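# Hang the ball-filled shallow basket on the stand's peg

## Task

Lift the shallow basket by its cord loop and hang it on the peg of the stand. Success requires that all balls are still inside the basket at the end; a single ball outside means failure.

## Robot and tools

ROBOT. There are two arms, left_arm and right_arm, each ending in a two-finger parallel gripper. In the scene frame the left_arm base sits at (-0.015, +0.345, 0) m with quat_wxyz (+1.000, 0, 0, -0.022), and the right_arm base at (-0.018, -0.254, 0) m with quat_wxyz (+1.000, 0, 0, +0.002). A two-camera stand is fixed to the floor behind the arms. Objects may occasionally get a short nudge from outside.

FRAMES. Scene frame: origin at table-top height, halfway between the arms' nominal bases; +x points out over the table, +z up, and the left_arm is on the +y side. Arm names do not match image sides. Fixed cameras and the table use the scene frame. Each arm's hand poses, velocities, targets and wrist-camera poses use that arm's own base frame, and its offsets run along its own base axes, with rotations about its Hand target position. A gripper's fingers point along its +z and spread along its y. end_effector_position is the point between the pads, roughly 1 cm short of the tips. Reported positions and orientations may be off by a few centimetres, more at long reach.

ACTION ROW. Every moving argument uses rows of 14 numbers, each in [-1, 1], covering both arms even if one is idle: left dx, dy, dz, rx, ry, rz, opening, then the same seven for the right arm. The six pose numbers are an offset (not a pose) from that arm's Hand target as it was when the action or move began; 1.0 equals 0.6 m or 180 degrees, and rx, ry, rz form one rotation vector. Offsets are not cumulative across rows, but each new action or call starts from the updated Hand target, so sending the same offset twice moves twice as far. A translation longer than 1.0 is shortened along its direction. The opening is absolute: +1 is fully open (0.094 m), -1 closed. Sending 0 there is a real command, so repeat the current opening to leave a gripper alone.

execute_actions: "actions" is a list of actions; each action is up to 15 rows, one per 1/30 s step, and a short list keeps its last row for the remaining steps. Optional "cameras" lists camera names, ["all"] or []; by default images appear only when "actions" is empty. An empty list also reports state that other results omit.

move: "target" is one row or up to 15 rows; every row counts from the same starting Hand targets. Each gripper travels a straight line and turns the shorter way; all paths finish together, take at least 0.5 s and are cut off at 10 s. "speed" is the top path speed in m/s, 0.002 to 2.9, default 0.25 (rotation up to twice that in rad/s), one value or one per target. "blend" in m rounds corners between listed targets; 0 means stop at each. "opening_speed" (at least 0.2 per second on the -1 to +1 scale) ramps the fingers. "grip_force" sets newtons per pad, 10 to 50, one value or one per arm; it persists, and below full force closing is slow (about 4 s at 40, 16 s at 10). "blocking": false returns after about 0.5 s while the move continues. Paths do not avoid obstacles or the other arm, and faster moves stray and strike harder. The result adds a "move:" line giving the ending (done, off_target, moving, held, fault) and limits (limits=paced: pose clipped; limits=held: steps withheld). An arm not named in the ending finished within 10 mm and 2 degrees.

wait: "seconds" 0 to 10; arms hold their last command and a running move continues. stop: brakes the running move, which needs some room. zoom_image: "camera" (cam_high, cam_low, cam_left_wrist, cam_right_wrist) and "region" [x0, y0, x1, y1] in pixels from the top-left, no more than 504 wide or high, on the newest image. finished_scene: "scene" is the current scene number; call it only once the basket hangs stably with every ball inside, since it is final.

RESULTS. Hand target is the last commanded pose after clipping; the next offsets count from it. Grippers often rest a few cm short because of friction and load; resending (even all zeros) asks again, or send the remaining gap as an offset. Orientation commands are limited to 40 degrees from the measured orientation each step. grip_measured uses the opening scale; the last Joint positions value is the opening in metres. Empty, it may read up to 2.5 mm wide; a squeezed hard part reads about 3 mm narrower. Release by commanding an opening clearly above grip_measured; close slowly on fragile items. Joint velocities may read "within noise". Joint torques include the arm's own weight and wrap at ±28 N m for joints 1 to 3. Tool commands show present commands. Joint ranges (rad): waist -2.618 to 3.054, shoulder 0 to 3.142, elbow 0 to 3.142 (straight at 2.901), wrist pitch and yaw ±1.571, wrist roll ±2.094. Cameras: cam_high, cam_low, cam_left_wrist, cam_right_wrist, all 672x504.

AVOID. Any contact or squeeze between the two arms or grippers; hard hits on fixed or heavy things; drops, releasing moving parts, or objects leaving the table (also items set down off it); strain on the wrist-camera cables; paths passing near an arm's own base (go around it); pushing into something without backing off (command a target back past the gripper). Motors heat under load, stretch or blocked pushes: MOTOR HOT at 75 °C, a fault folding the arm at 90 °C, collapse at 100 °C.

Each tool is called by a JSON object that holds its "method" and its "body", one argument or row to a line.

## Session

{"method": "execute_actions", "body": {
  "actions": []
}}

Scene clock: 0.00 s.
left_arm: end_effector_position=(+0.4020, -0.0012, +0.1101) grip_measured=+1.000 end_effector_quat_wxyz=(+0.597, -0.044, +0.799, +0.046) | right_arm: end_effector_position=(+0.4086, +0.0015, +0.1191) grip_measured=+1.000 end_effector_quat_wxyz=(+0.615, +0.003, +0.788, +0.006)
Joint positions: left_arm=[-0.108 1.541 0.378 0.869 -0.231 -0.047 0.094] | right_arm=[-0.002 1.553 0.38 0.928 -0.007 0.012 0.094]
Joint velocities: within noise
Joint torques (N m): no reading
Motor temperatures (°C): left_arm=[25 25 31 32 25 22 23] | right_arm=[25 28 34 30 28 25 26]
Heat: left arm: 32 °C; right arm: 34 °C.
Hand target: left_arm +0.4022, -0.0010, +0.1102; +0.596, -0.044, +0.801, +0.047 | right_arm +0.4092, +0.0015, +0.1202; +0.615, +0.003, +0.788, +0.006
Tool commands: left_gripper/opening=+1.0 right_gripper/opening=+1.0

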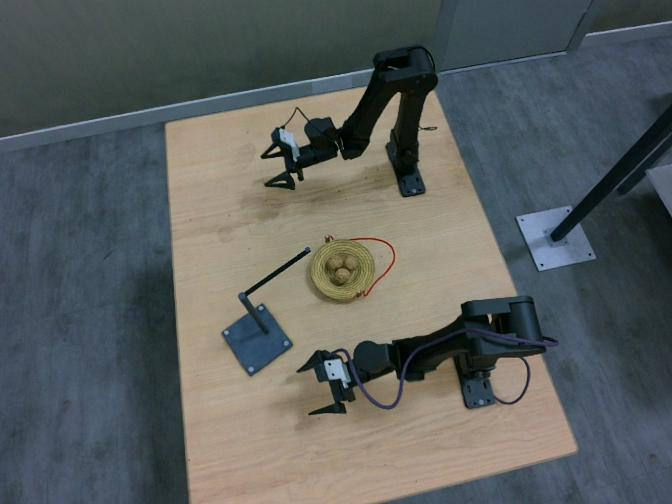

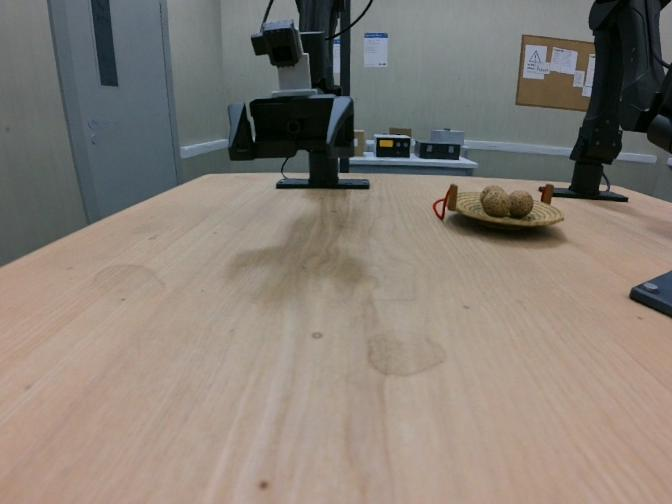

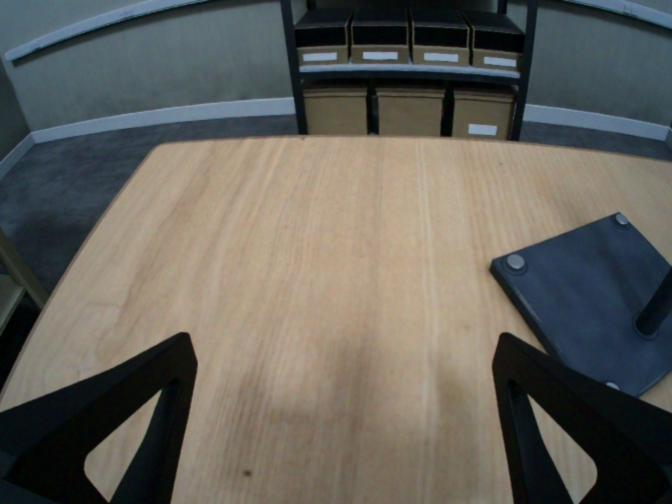

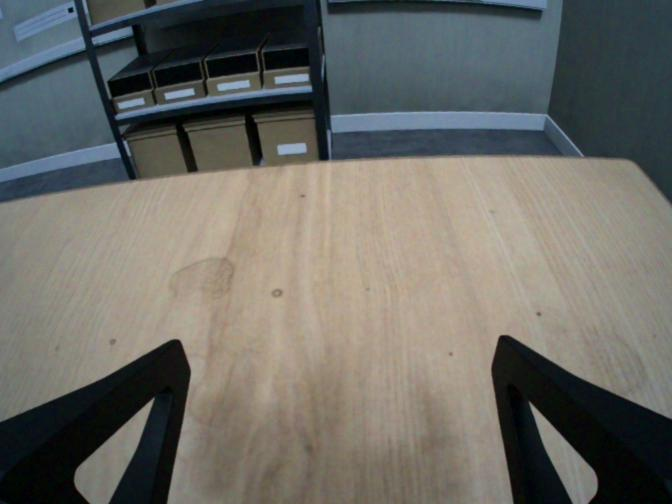

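{"method": "zoom_image", "body": {
  "camera": "cam_high",
  "region": [200, 210, 420, 390]
}}

{"method": "zoom_image", "body": {
  "camera": "cam_low",
  "region": [400, 150, 600, 260]
}}

Scaled by 2.291 from the camera's 672x504 image, which has a finer 960x720 frame.

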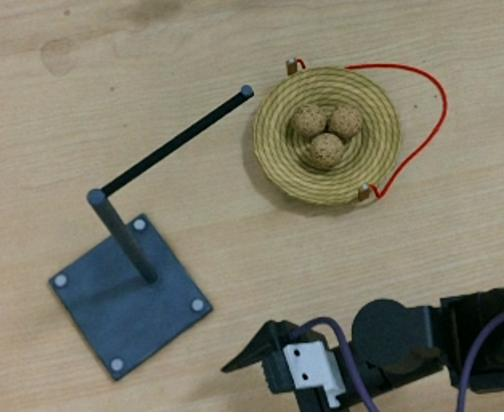

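Scaled by 2.520 from the camera's 672x504 image, which has a finer 960x720 frame.

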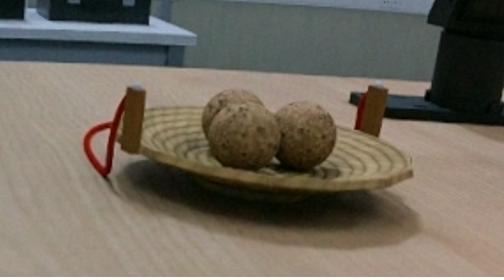

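{"method": "move", "body": {
  "target": [
    [-0.337,-0.082,0.25,0.03,0.075,-0.175,1, -0.015,0,0.3,-0.0205,0.028,0.321,1],
    [-0.46,-0.572,0.14,0.0642,0.1535,-0.3535,1, -0.015,0,0.3,-0.0205,0.028,0.321,1]
  ],
  "cameras": ["all"],
  "speed": 0.25,
  "blend": [0.05,0]
}}

Scene clock: 42.57 s.
left_arm: end_effector_position=(+0.1268, -0.3338, +0.1824) grip_measured=+1.000 end_effector_quat_wxyz=(+0.326, +0.449, +0.814, -0.171) | right_arm: end_effector_position=(+0.3960, +0.0039, +0.3008) grip_measured=+1.000 end_effector_quat_wxyz=(+0.502, -0.399, +0.718, +0.269)
Joint positions: left_arm=[-1.325 1.261 1.007 -0.593 -0.228 -0.23 0.094] | right_arm=[-0.429 1.732 1.693 -1.168 -1.187 -1.196 0.094]
Joint torques (N m): left_arm=[-0.58 -4.49 9.85 1.73 -0.02 0.01] | right_arm=[-0.31 -6.32 10.85 0.46 -0.74 -0.07]
Heat: left arm: 36 °C; right arm: 38 °C.
Hand target: left_arm +0.1262, -0.3442, +0.1942; +0.335, +0.448, +0.808, -0.186 | right_arm +0.4002, +0.0014, +0.3002; +0.502, -0.397, +0.717, +0.278
Off the commanded pose: left_arm 0.016 m, 2 deg | right_arm 0.005 m, 1 deg.
move: off_target (left_arm)

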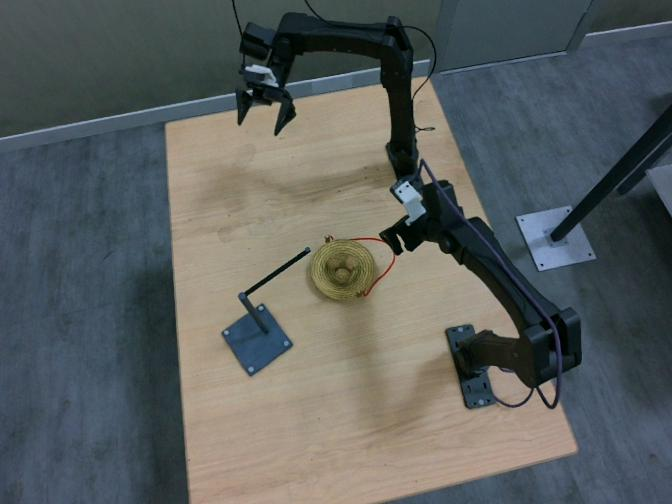

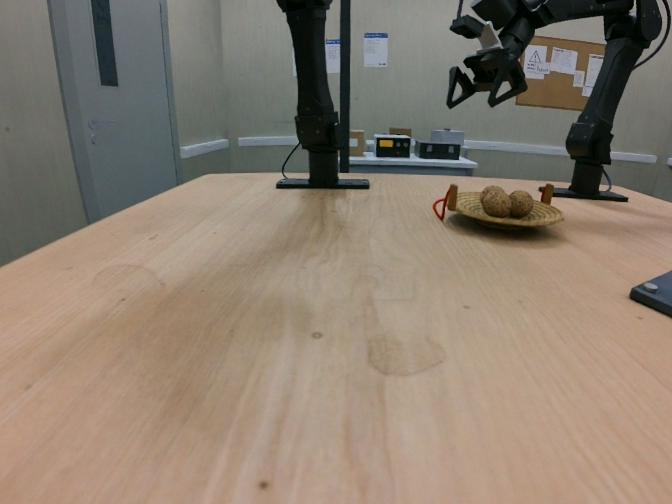

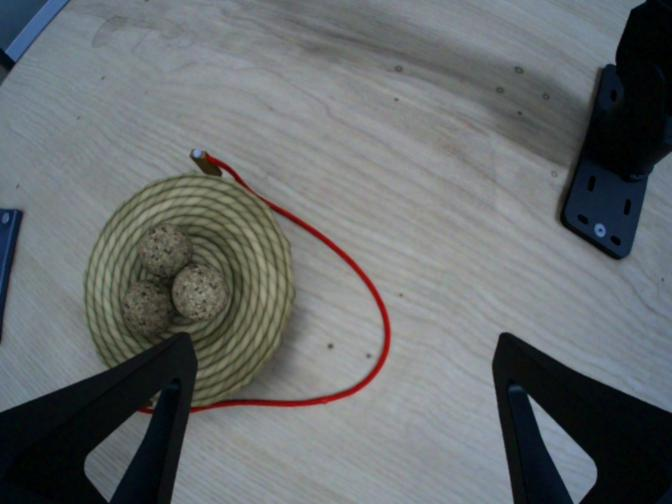

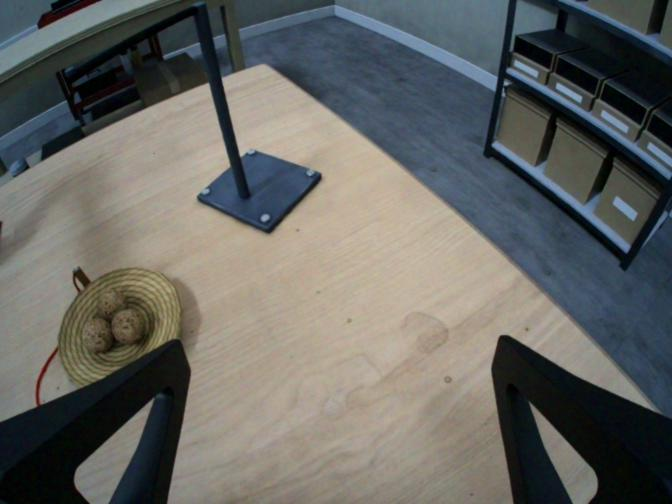

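{"method": "zoom_image", "body": {
  "camera": "cam_left_wrist",
  "region": [150, 120, 450, 440]
}}

Scaled by 1.575 from the camera's 672x504 image, which has a finer 960x720 frame.

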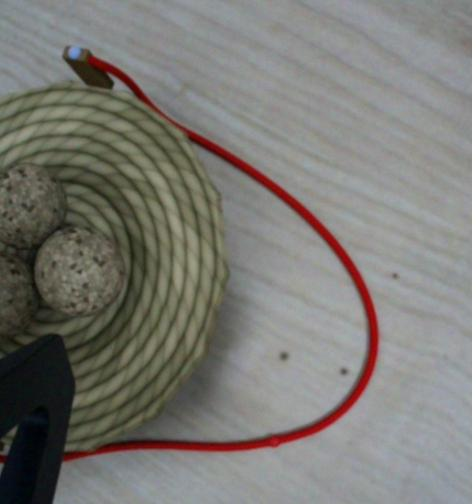

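{"method": "move", "body": {
  "target": [-0.0303,-0.0397,-0.232,0,0,-0.067,0.1, 0,0,0,0,0,0,1],
  "cameras": ["cam_left_wrist"],
  "speed": 0.15
}}

Scene clock: 55.00 s.
left_arm: end_effector_position=(+0.1081, -0.3709, +0.0636) grip_measured=+0.102 end_effector_quat_wxyz=(+0.319, +0.527, +0.756, -0.223) | right_arm: end_effector_position=(+0.3960, +0.0039, +0.3008) grip_measured=+1.000 end_effector_quat_wxyz=(+0.502, -0.399, +0.718, +0.269)
Joint positions: left_arm=[-1.325 1.494 0.649 0.071 -0.076 -0.076 0.052] | right_arm=[-0.429 1.732 1.693 -1.168 -1.187 -1.196 0.094]
Joint torques (N m): left_arm=[0.53 -5.81 5.59 1.89 0.06 0.06] | right_arm=[-0.31 -6.34 10.88 0.46 -0.73 -0.07]
Motor temperatures (°C): left_arm=[25 27 36 36 25 22 23] | right_arm=[25 31 41 32 28 25 25]
Heat: left arm: 36 °C; right arm: 41 °C.
Hand target: left_arm +0.1080, -0.3681, +0.0550; +0.313, +0.530, +0.756, -0.220 | right_arm +0.4002, +0.0014, +0.3002; +0.502, -0.397, +0.717, +0.278
Off the commanded pose: left_arm 0.009 m, 1 deg | right_arm 0.005 m, 1 deg.
move: done
Images, in order (width x height): cam_left_wrist 672x504.

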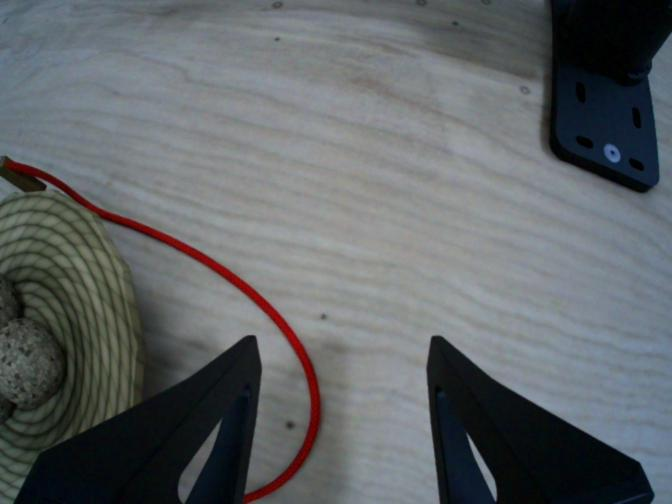

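{"method": "move", "body": {
  "target": [0.0165,0.0165,-0.037,0,0,0.067,0.1, 0,0,0,0,0,0,1],
  "cameras": ["cam_left_wrist"],
  "speed": 0.1
}}

Scene clock: 62.57 s.
left_arm: end_effector_position=(+0.1191, -0.3626, +0.0429) grip_measured=+0.102 end_effector_quat_wxyz=(+0.337, +0.449, +0.804, -0.195) | right_arm: end_effector_position=(+0.3960, +0.0039, +0.3008) grip_measured=+1.000 end_effector_quat_wxyz=(+0.502, -0.399, +0.718, +0.269)
Joint positions: left_arm=[-1.367 1.556 0.609 0.148 -0.237 -0.253 0.052] | right_arm=[-0.429 1.732 1.693 -1.168 -1.187 -1.196 0.094]
Joint torques (N m): left_arm=[-0.8 -5.68 5.08 1.85 -0.22 -0.11] | right_arm=[-0.29 -6.34 10.85 0.47 -0.74 -0.07]
Heat: left arm: 36 °C; right arm: 42 °C.
Hand target: left_arm +0.1179, -0.3582, +0.0328; +0.334, +0.448, +0.808, -0.186 | right_arm +0.4002, +0.0014, +0.3002; +0.502, -0.397, +0.717, +0.278
Off the commanded pose: left_arm 0.011 m, 1 deg | right_arm 0.005 m, 1 deg.
move: off_target (left_arm)
Images, in order (width x height): cam_left_wrist 672x504.

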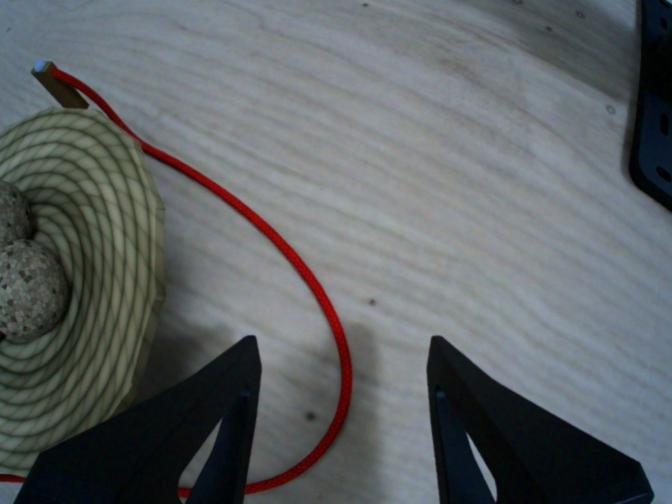

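{"method": "zoom_image", "body": {
  "camera": "cam_left_wrist",
  "region": [160, 300, 460, 504]
}}

Scaled by 1.680 from the camera's 672x504 image, which has a finer 960x720 frame.

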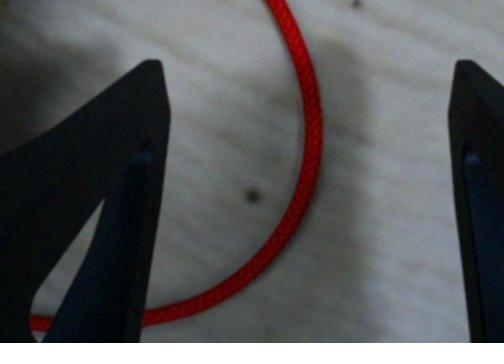

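{"method": "move", "body": {
  "target": [-0.035,0.057,0.02,0,0,0,0.1, 0,0,0,0,0,0,1],
  "cameras": ["cam_left_wrist"],
  "speed": 0.1
}}

{"method": "zoom_image", "body": {
  "camera": "cam_left_wrist",
  "region": [160, 170, 460, 470]
}}

Scene clock: 73.30 s.
left_arm: end_effector_position=(+0.0981, -0.3334, +0.0480) grip_measured=+0.102 end_effector_quat_wxyz=(+0.337, +0.448, +0.804, -0.196) | right_arm: end_effector_position=(+0.3960, +0.0039, +0.3008) grip_measured=+1.000 end_effector_quat_wxyz=(+0.502, -0.399, +0.718, +0.269)
Joint positions: left_arm=[-1.431 1.406 0.507 0.089 -0.28 -0.302 0.052] | right_arm=[-0.429 1.732 1.693 -1.168 -1.187 -1.196 0.094]
Joint torques (N m): left_arm=[-0.73 -7.94 5.11 1.4 -0.23 -0.1] | right_arm=[-0.31 -6.34 10.86 0.47 -0.73 -0.07]
Heat: left arm: 37 °C; right arm: 43 °C.
Hand target: left_arm +0.0969, -0.3241, +0.0449; +0.335, +0.448, +0.808, -0.186 | right_arm +0.4002, +0.0014, +0.3002; +0.502, -0.397, +0.717, +0.278
Off the commanded pose: left_arm 0.010 m, 1 deg | right_arm 0.005 m, 1 deg.
move: done
Images, in order (width x height): cam_left_wrist 672x504.

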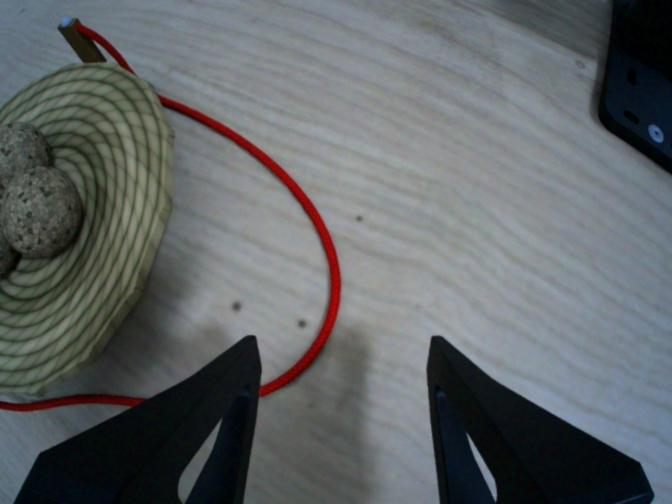

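Scaled by 1.680 from the camera's 672x504 image, which has a finer 960x720 frame.

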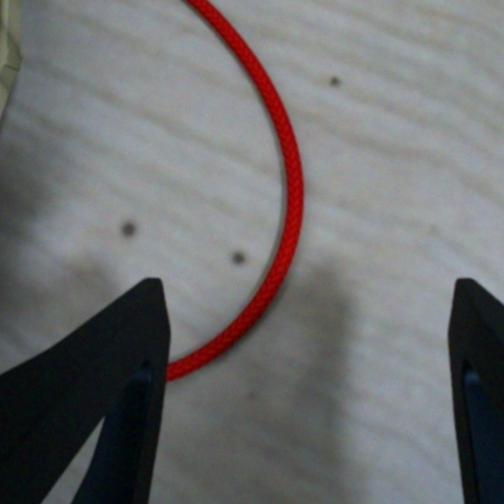

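{"method": "move", "body": {
  "target": [0.0245,-0.0443,-0.045,0,0,-0.033,0.1, 0,0,0,0,0,0,1],
  "cameras": ["cam_left_wrist"],
  "speed": 0.06
}}

{"method": "zoom_image", "body": {
  "camera": "cam_left_wrist",
  "region": [180, 250, 500, 504]
}}

Scene clock: 84.13 s.
left_arm: end_effector_position=(+0.1096, -0.3480, +0.0198) grip_measured=+0.102 end_effector_quat_wxyz=(+0.324, +0.489, +0.785, -0.202) | right_arm: end_effector_position=(+0.3960, +0.0039, +0.3008) grip_measured=+1.000 end_effector_quat_wxyz=(+0.502, -0.399, +0.718, +0.269)
Joint positions: left_arm=[-1.35 1.567 0.507 0.259 -0.165 -0.169 0.052] | right_arm=[-0.429 1.732 1.693 -1.168 -1.187 -1.196 0.094]
Joint torques (N m): left_arm=[0.68 -5.33 6.22 1.85 -0.01 0.05] | right_arm=[-0.31 -6.35 10.85 0.47 -0.73 -0.07]
Heat: left arm: 36 °C; right arm: 44 °C.
Hand target: left_arm +0.1117, -0.3506, +0.0179; +0.325, +0.489, +0.784, -0.203 | right_arm +0.4002, +0.0014, +0.3002; +0.502, -0.397, +0.717, +0.278
Off the commanded pose: left_arm 0.004 m, 0 deg | right_arm 0.005 m, 1 deg.
move: done
Images, in order (width x height): cam_left_wrist 672x504.

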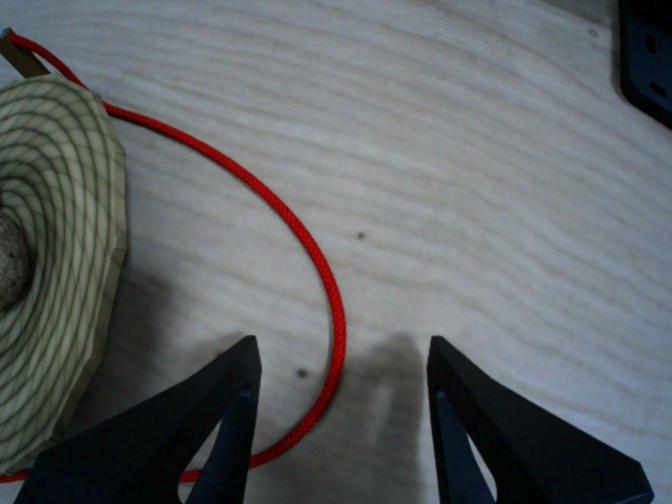

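Scaled by 1.575 from the camera's 672x504 image, which has a finer 960x720 frame.

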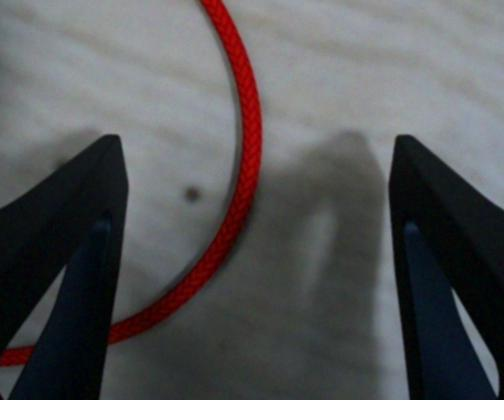

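{"method": "move", "body": {
  "target": [0.003,-0.0087,-0.011,0,0,0,-0.4, 0,0,0,0,0,0,1],
  "cameras": ["cam_left_wrist"],
  "speed": 0.04,
  "opening_speed": 0.5
}}

{"method": "zoom_image", "body": {
  "camera": "cam_left_wrist",
  "region": [180, 250, 500, 504]
}}

Scene clock: 91.20 s.
left_arm: end_effector_position=(+0.1099, -0.3539, +0.0149) grip_measured=-0.398 end_effector_quat_wxyz=(+0.327, +0.488, +0.782, -0.208) | right_arm: end_effector_position=(+0.3960, +0.0039, +0.3008) grip_measured=+1.000 end_effector_quat_wxyz=(+0.502, -0.399, +0.718, +0.269)
Joint positions: left_arm=[-1.35 1.609 0.507 0.315 -0.16 -0.168 0.028] | right_arm=[-0.429 1.732 1.693 -1.168 -1.187 -1.196 0.094]
Joint torques (N m): left_arm=[0.92 -5.14 6.82 1.67 -0.03 0.08] | right_arm=[-0.29 -6.34 10.86 0.47 -0.74 -0.07]
Heat: left arm: 36 °C; right arm: 44 °C.
Hand target: left_arm +0.1135, -0.3559, +0.0113; +0.325, +0.489, +0.784, -0.204 | right_arm +0.4002, +0.0014, +0.3002; +0.502, -0.397, +0.717, +0.278
Off the commanded pose: left_arm 0.005 m, 1 deg | right_arm 0.005 m, 1 deg.
move: done
Images, in order (width x height): cam_left_wrist 672x504.

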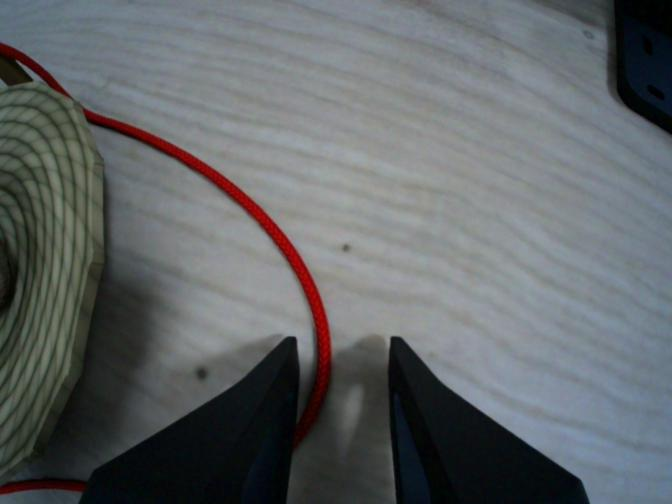

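Scaled by 1.575 from the camera's 672x504 image, which has a finer 960x720 frame.

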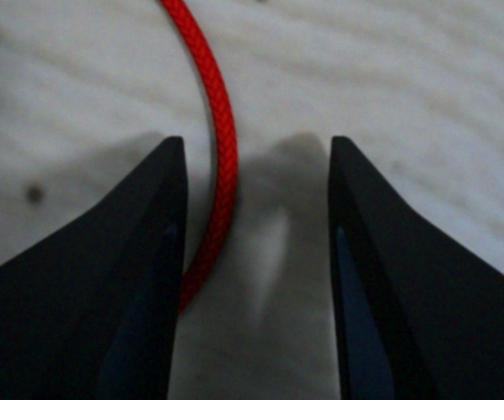

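{"method": "move", "body": {
  "target": [0.011,0.0044,0,0,0,0,-0.4, 0,0,0,0,0,0,1],
  "cameras": ["cam_left_wrist"],
  "speed": 0.04
}}

Scene clock: 96.37 s.
left_arm: end_effector_position=(+0.1175, -0.3519, +0.0150) grip_measured=-0.398 end_effector_quat_wxyz=(+0.328, +0.487, +0.783, -0.207) | right_arm: end_effector_position=(+0.3960, +0.0039, +0.3008) grip_measured=+1.000 end_effector_quat_wxyz=(+0.502, -0.399, +0.718, +0.269)
Joint positions: left_arm=[-1.32 1.609 0.507 0.317 -0.143 -0.148 0.028] | right_arm=[-0.429 1.732 1.693 -1.168 -1.187 -1.196 0.094]
Joint torques (N m): left_arm=[0.81 -5.44 6.5 1.7 0.01 0.09] | right_arm=[-0.29 -6.35 10.86 0.47 -0.73 -0.07]
Heat: left arm: 36 °C; right arm: 44 °C.
Hand target: left_arm +0.1200, -0.3532, +0.0113; +0.325, +0.489, +0.784, -0.204 | right_arm +0.4002, +0.0014, +0.3002; +0.502, -0.397, +0.717, +0.278
Off the commanded pose: left_arm 0.005 m, 1 deg | right_arm 0.005 m, 1 deg.
move: done
Images, in order (width x height): cam_left_wrist 672x504.

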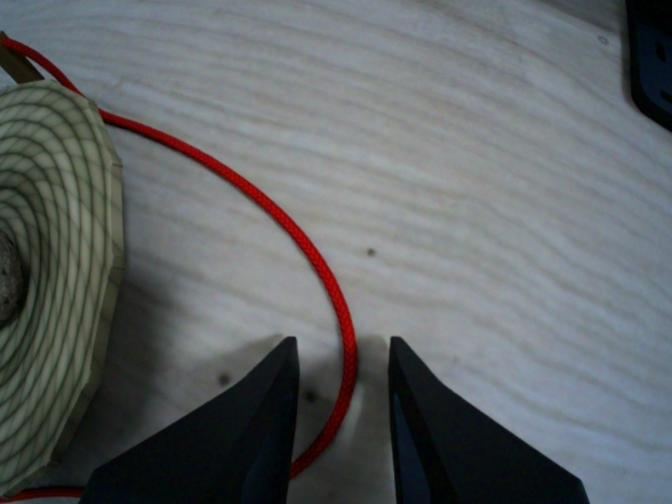

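{"method": "move", "body": {
  "target": [0,0,0,0,0,0,-1, 0,0,0,0,0,0,1],
  "cameras": ["cam_left_wrist"],
  "speed": 0.04,
  "opening_speed": 0.4,
  "grip_force": 35
}}

Scene clock: 99.30 s.
left_arm: end_effector_position=(+0.1172, -0.3520, +0.0150) grip_measured=-0.945 end_effector_quat_wxyz=(+0.327, +0.488, +0.782, -0.207) | right_arm: end_effector_position=(+0.3960, +0.0039, +0.3008) grip_measured=+1.000 end_effector_quat_wxyz=(+0.502, -0.399, +0.718, +0.269)
Joint positions: left_arm=[-1.32 1.609 0.507 0.317 -0.141 -0.146 0.003] | right_arm=[-0.429 1.732 1.693 -1.168 -1.187 -1.196 0.094]
Joint torques (N m): left_arm=[0.83 -5.45 6.5 1.69 -0.01 0.06] | right_arm=[-0.31 -6.34 10.86 0.47 -0.73 -0.06]
Heat: left arm: 36 °C; right arm: 45 °C.
Hand target: left_arm +0.1200, -0.3532, +0.0113; +0.324, +0.489, +0.784, -0.204 | right_arm +0.4002, +0.0014, +0.3002; +0.502, -0.397, +0.717, +0.278
Off the commanded pose: left_arm 0.005 m, 1 deg | right_arm 0.005 m, 1 deg.
grip_force (N): 35, 35
move: done
Images, in order (width x height): cam_left_wrist 672x504.

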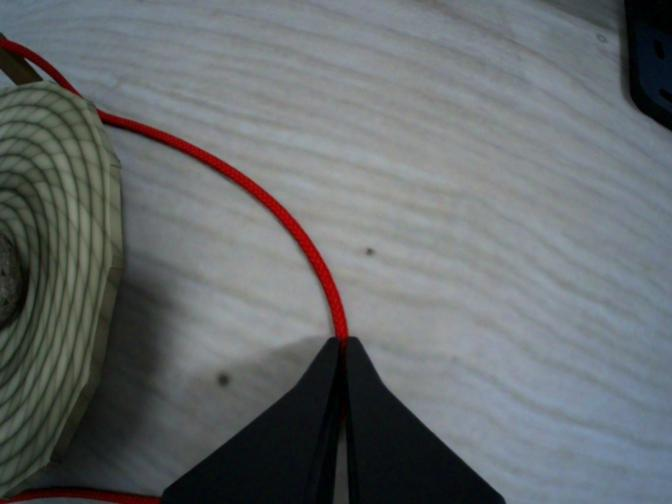

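{"method": "move", "body": {
  "target": [
    [0.1,0.037,0.3,-0.06,-0.03,0.012,-1, 0,0,0,0,0,0,1],
    [0.238,0.083,0.41,-0.125,-0.061,0.024,-1, 0,0,0,0,0,0,1]
  ],
  "cameras": ["all"],
  "speed": 0.08,
  "blend": [0.03,0]
}}

{"method": "zoom_image", "body": {
  "camera": "cam_low",
  "region": [380, 20, 640, 260]
}}

{"method": "zoom_image", "body": {
  "camera": "cam_high",
  "region": [270, 190, 420, 320]
}}

Scene clock: 108.87 s.
left_arm: end_effector_position=(+0.2582, -0.2995, +0.2414) grip_measured=-0.948 end_effector_quat_wxyz=(+0.479, +0.403, +0.725, -0.288) | right_arm: end_effector_position=(+0.3960, +0.0039, +0.3008) grip_measured=+1.000 end_effector_quat_wxyz=(+0.502, -0.399, +0.718, +0.269)
Joint positions: left_arm=[-0.729 1.173 0.834 -0.065 0.294 0.089 0.002] | right_arm=[-0.429 1.732 1.693 -1.168 -1.187 -1.196 0.094]
Joint torques (N m): left_arm=[0.55 -4.22 10.19 2.16 0.18 0.09] | right_arm=[-0.29 -6.34 10.86 0.46 -0.73 -0.07]
Heat: left arm: 36 °C; right arm: 45 °C.
Hand target: left_arm +0.2628, -0.3034, +0.2572; +0.494, +0.404, +0.712, -0.292 | right_arm +0.4002, +0.0014, +0.3002; +0.502, -0.397, +0.717, +0.278
Off the commanded pose: left_arm 0.017 m, 2 deg | right_arm 0.005 m, 1 deg.
grip_force (N): 35, 35
move: off_target (left_arm)

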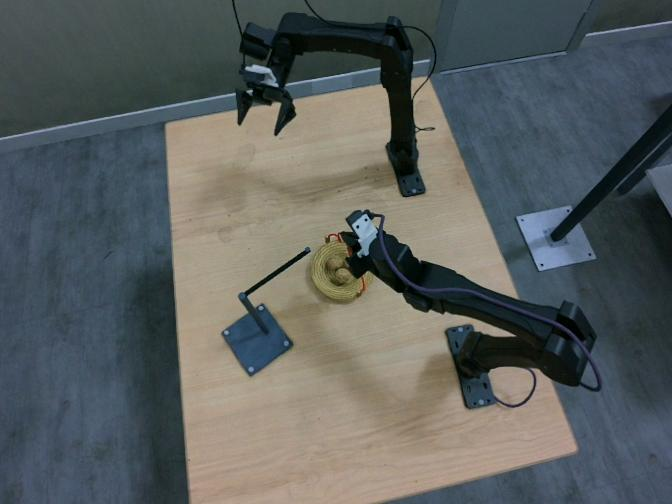

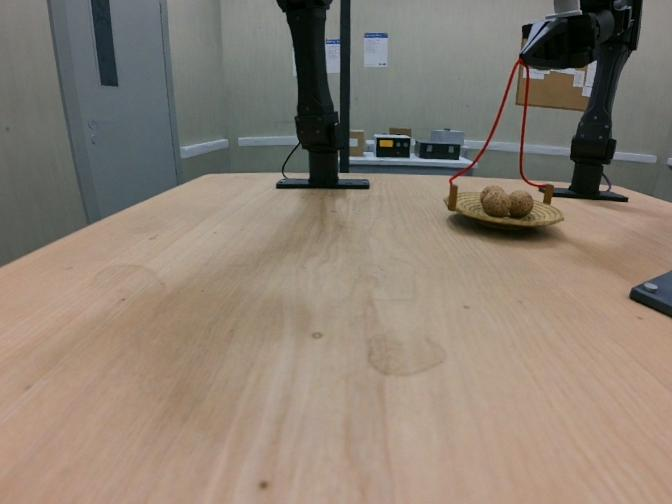

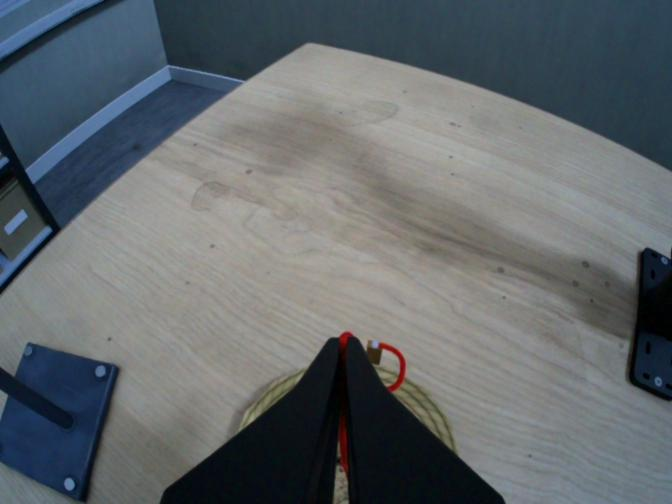

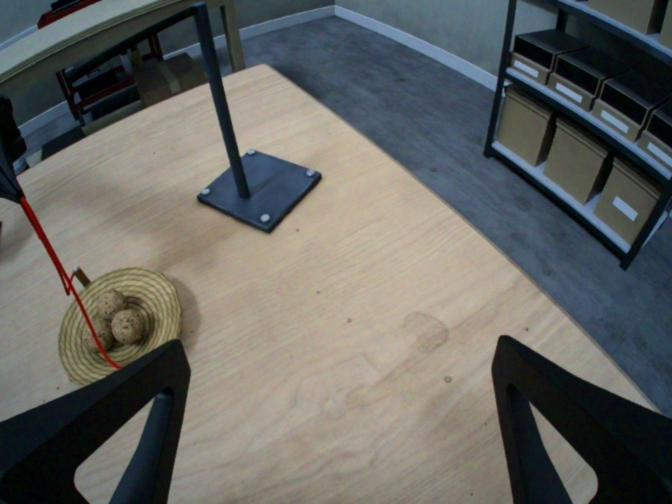

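Scaled by 1.938 from the camera's 672x504 image, which has a finer 960x720 frame.

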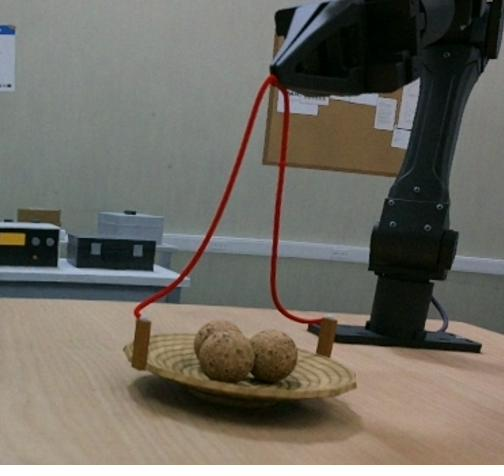

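Scaled by 3.360 from the camera's 672x504 image, which has a finer 960x720 frame.

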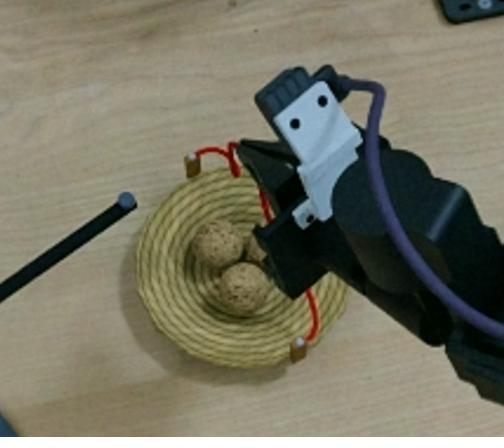

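{"method": "move", "body": {
  "target": [0.006,0.01,0.045,0,0,0,-1, 0,0,0,0,0,0.1,1],
  "cameras": ["all"],
  "speed": 0.04
}}

{"method": "zoom_image", "body": {
  "camera": "cam_low",
  "region": [380, 20, 640, 260]
}}

{"method": "zoom_image", "body": {
  "camera": "cam_high",
  "region": [270, 190, 420, 320]
}}

Scene clock: 115.40 s.
left_arm: end_effector_position=(+0.2648, -0.2975, +0.2730) grip_measured=-0.948 end_effector_quat_wxyz=(+0.489, +0.402, +0.717, -0.291) | right_arm: end_effector_position=(+0.3952, +0.0049, +0.3010) grip_measured=+1.000 end_effector_quat_wxyz=(+0.493, -0.470, +0.677, +0.280)
Joint positions: left_arm=[-0.702 1.173 0.935 -0.141 0.322 0.099 0.002] | right_arm=[-0.43 1.911 1.945 -1.558 -1.204 -1.611 0.094]
Joint torques (N m): left_arm=[0.81 -4.67 10.43 1.8 0.18 0.09] | right_arm=[-0.54 -7.27 9.5 0.09 -0.95 -0.06]
Heat: left arm: 36 °C; right arm: 44 °C.
Hand target: left_arm +0.2665, -0.2974, +0.2841; +0.494, +0.404, +0.712, -0.292 | right_arm +0.4002, +0.0015, +0.3001; +0.452, -0.504, +0.646, +0.353
Off the commanded pose: left_arm 0.011 m, 1 deg | right_arm 0.006 m, 11 deg.
joint sent to its limit (right arm) — joint 4 (wrist pitch), lower limit. The joint targets are off in orientation, not in position.
grip_force (N): 35, 35
move: off_target (left_arm, right_arm)

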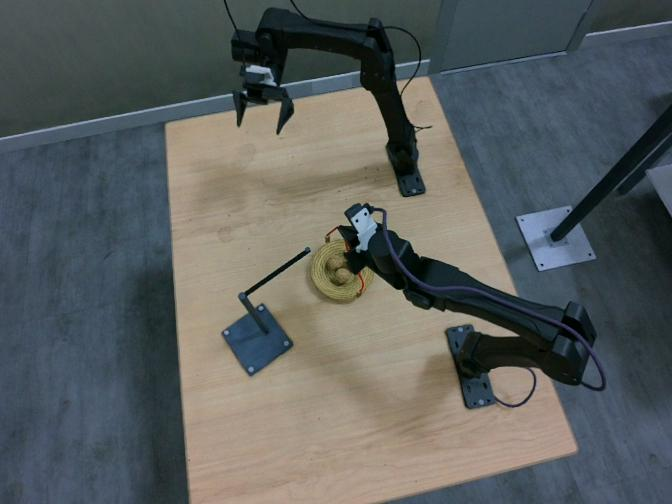

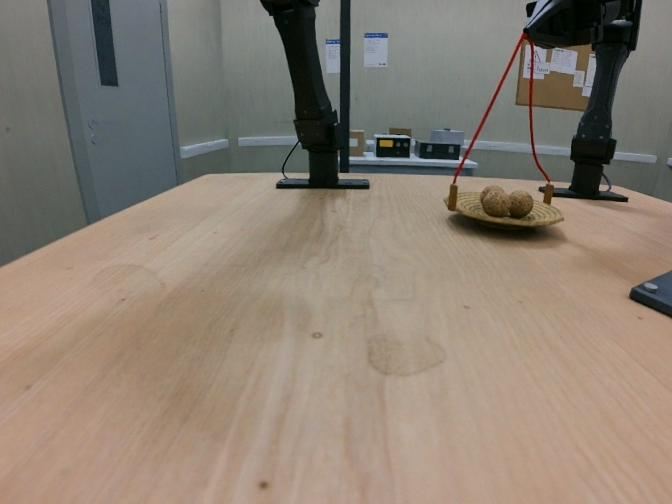

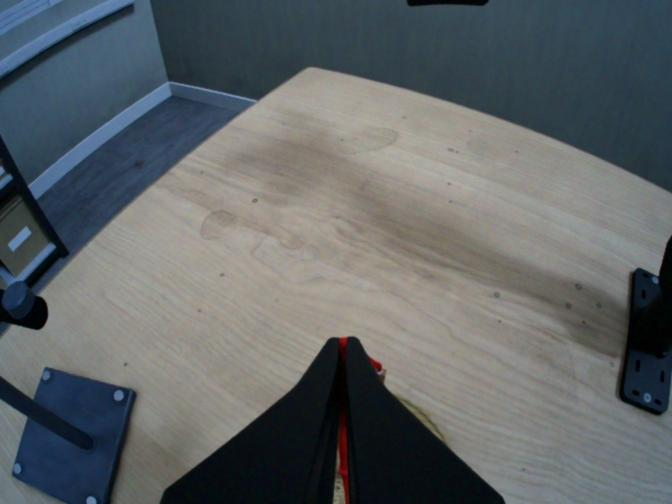

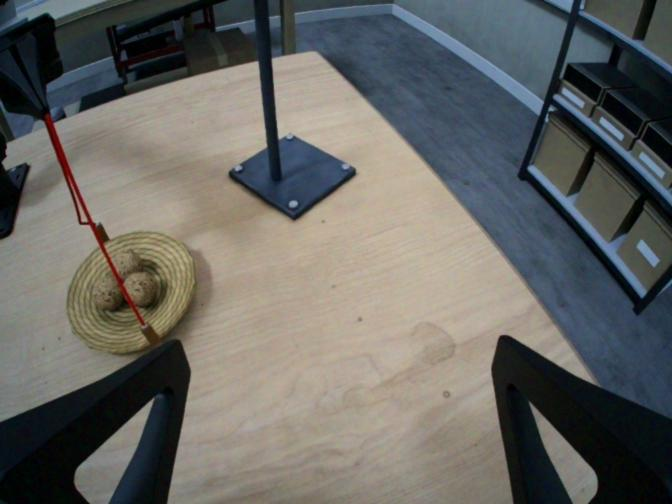

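Scaled by 1.938 from the camera's 672x504 image, which has a finer 960x720 frame.

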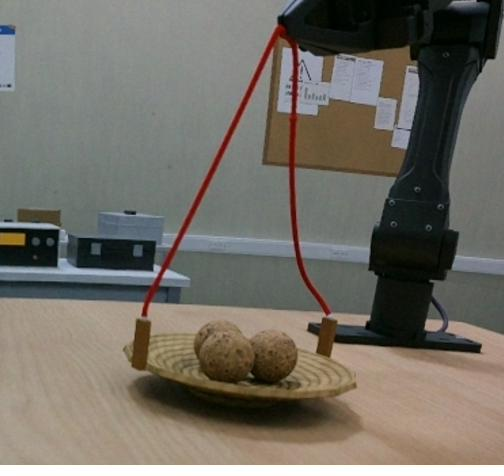

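Scaled by 3.360 from the camera's 672x504 image, which has a finer 960x720 frame.

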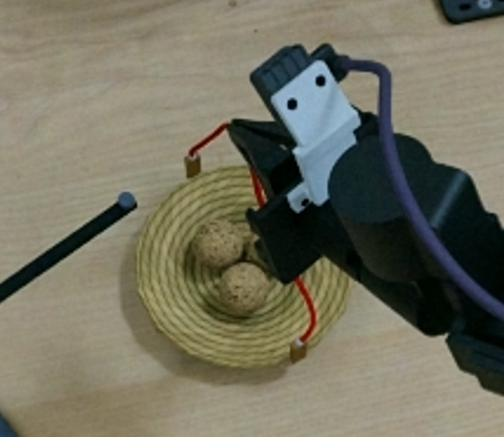

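{"method": "move", "body": {
  "target": [
    [0,0.014,-0.002,0,0,0,-1, 0,0,0,0,0,0,1],
    [0,0.014,0.08,0,0,0,-1, 0,0,0,0,0,0,1]
  ],
  "cameras": ["all"],
  "speed": 0.035
}}

{"method": "zoom_image", "body": {
  "camera": "cam_low",
  "region": [380, 0, 640, 240]
}}

{"method": "zoom_image", "body": {
  "camera": "cam_right_wrist",
  "region": [0, 100, 260, 360]
}}

{"method": "zoom_image", "body": {
  "camera": "cam_high",
  "region": [270, 190, 420, 320]
}}

Scene clock: 122.17 s.
left_arm: end_effector_position=(+0.2633, -0.2876, +0.3136) grip_measured=-0.948 end_effector_quat_wxyz=(+0.477, +0.402, +0.726, -0.288) | right_arm: end_effector_position=(+0.3952, +0.0049, +0.3010) grip_measured=+1.000 end_effector_quat_wxyz=(+0.493, -0.470, +0.677, +0.279)
Joint positions: left_arm=[-0.674 1.173 1.125 -0.364 0.347 0.111 0.002] | right_arm=[-0.43 1.911 1.945 -1.558 -1.204 -1.611 0.094]
Joint torques (N m): left_arm=[0.8 -4.19 10.7 2.05 0.2 0.09] | right_arm=[-0.54 -7.27 9.51 0.09 -0.93 -0.06]
Heat: left arm: 37 °C; right arm: 44 °C.
Hand target: left_arm +0.2664, -0.2890, +0.3321; +0.494, +0.404, +0.712, -0.292 | right_arm +0.4002, +0.0015, +0.3001; +0.452, -0.504, +0.646, +0.353
Off the commanded pose: left_arm 0.019 m, 2 deg | right_arm 0.006 m, 11 deg.
joint sent to its limit (right arm) — joint 4 (wrist pitch), lower limit. The joint targets are off in orientation, not in position.
grip_force (N): 35, 35
move: off_target (left_arm, right_arm)

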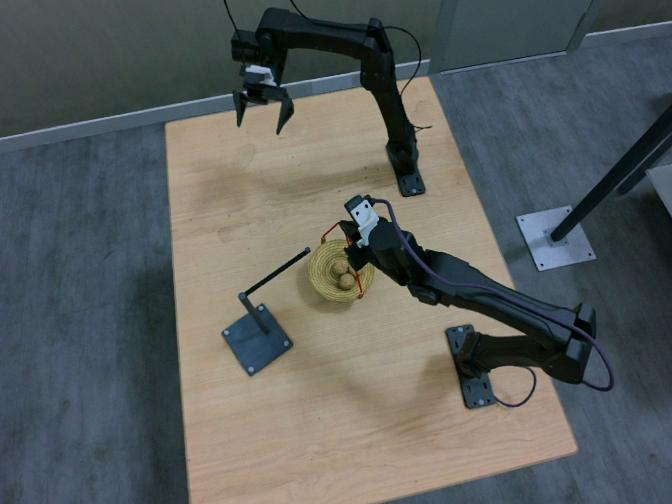

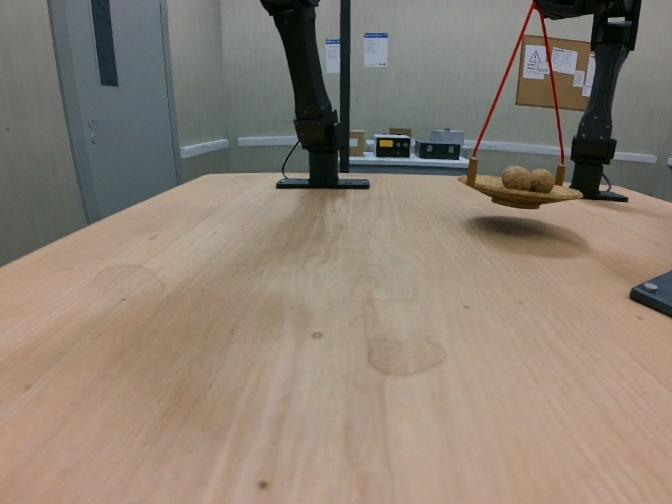

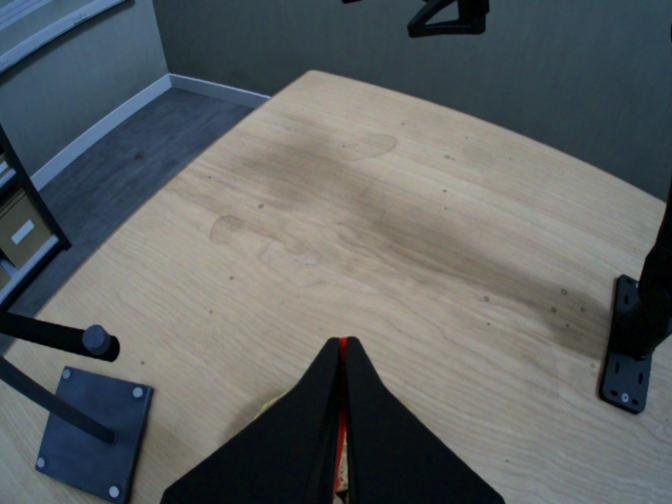

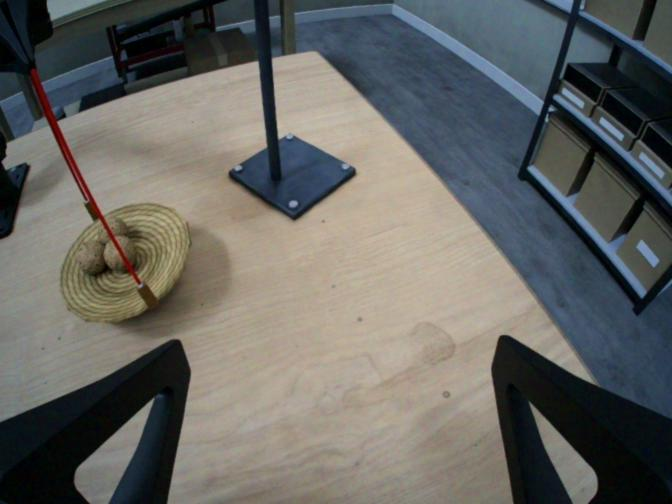

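Scaled by 1.938 from the camera's 672x504 image, which has a finer 960x720 frame.

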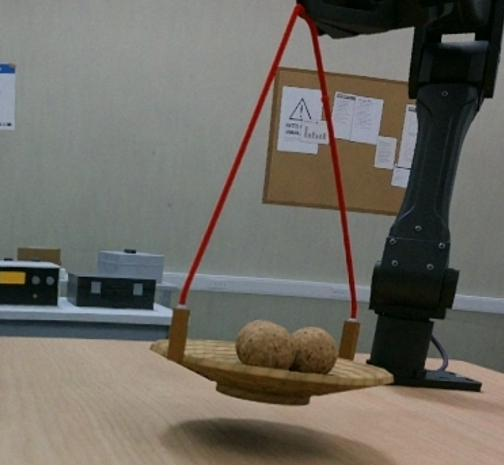

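Scaled by 1.938 from the camera's 672x504 image, which has a finer 960x720 frame.

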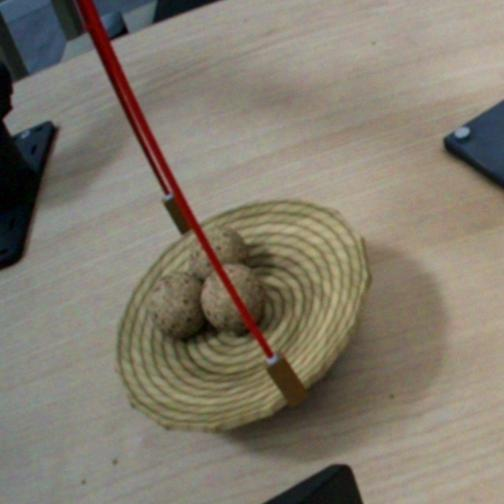

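Scaled by 3.360 from the camera's 672x504 image, which has a finer 960x720 frame.

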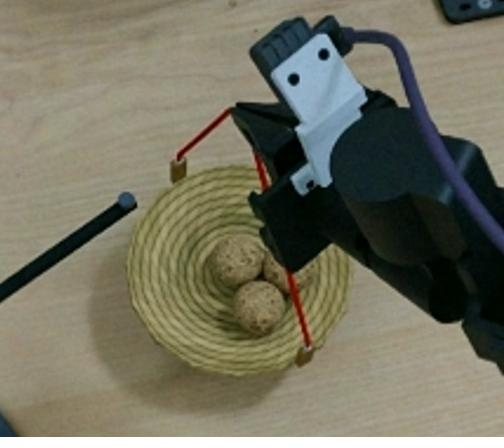

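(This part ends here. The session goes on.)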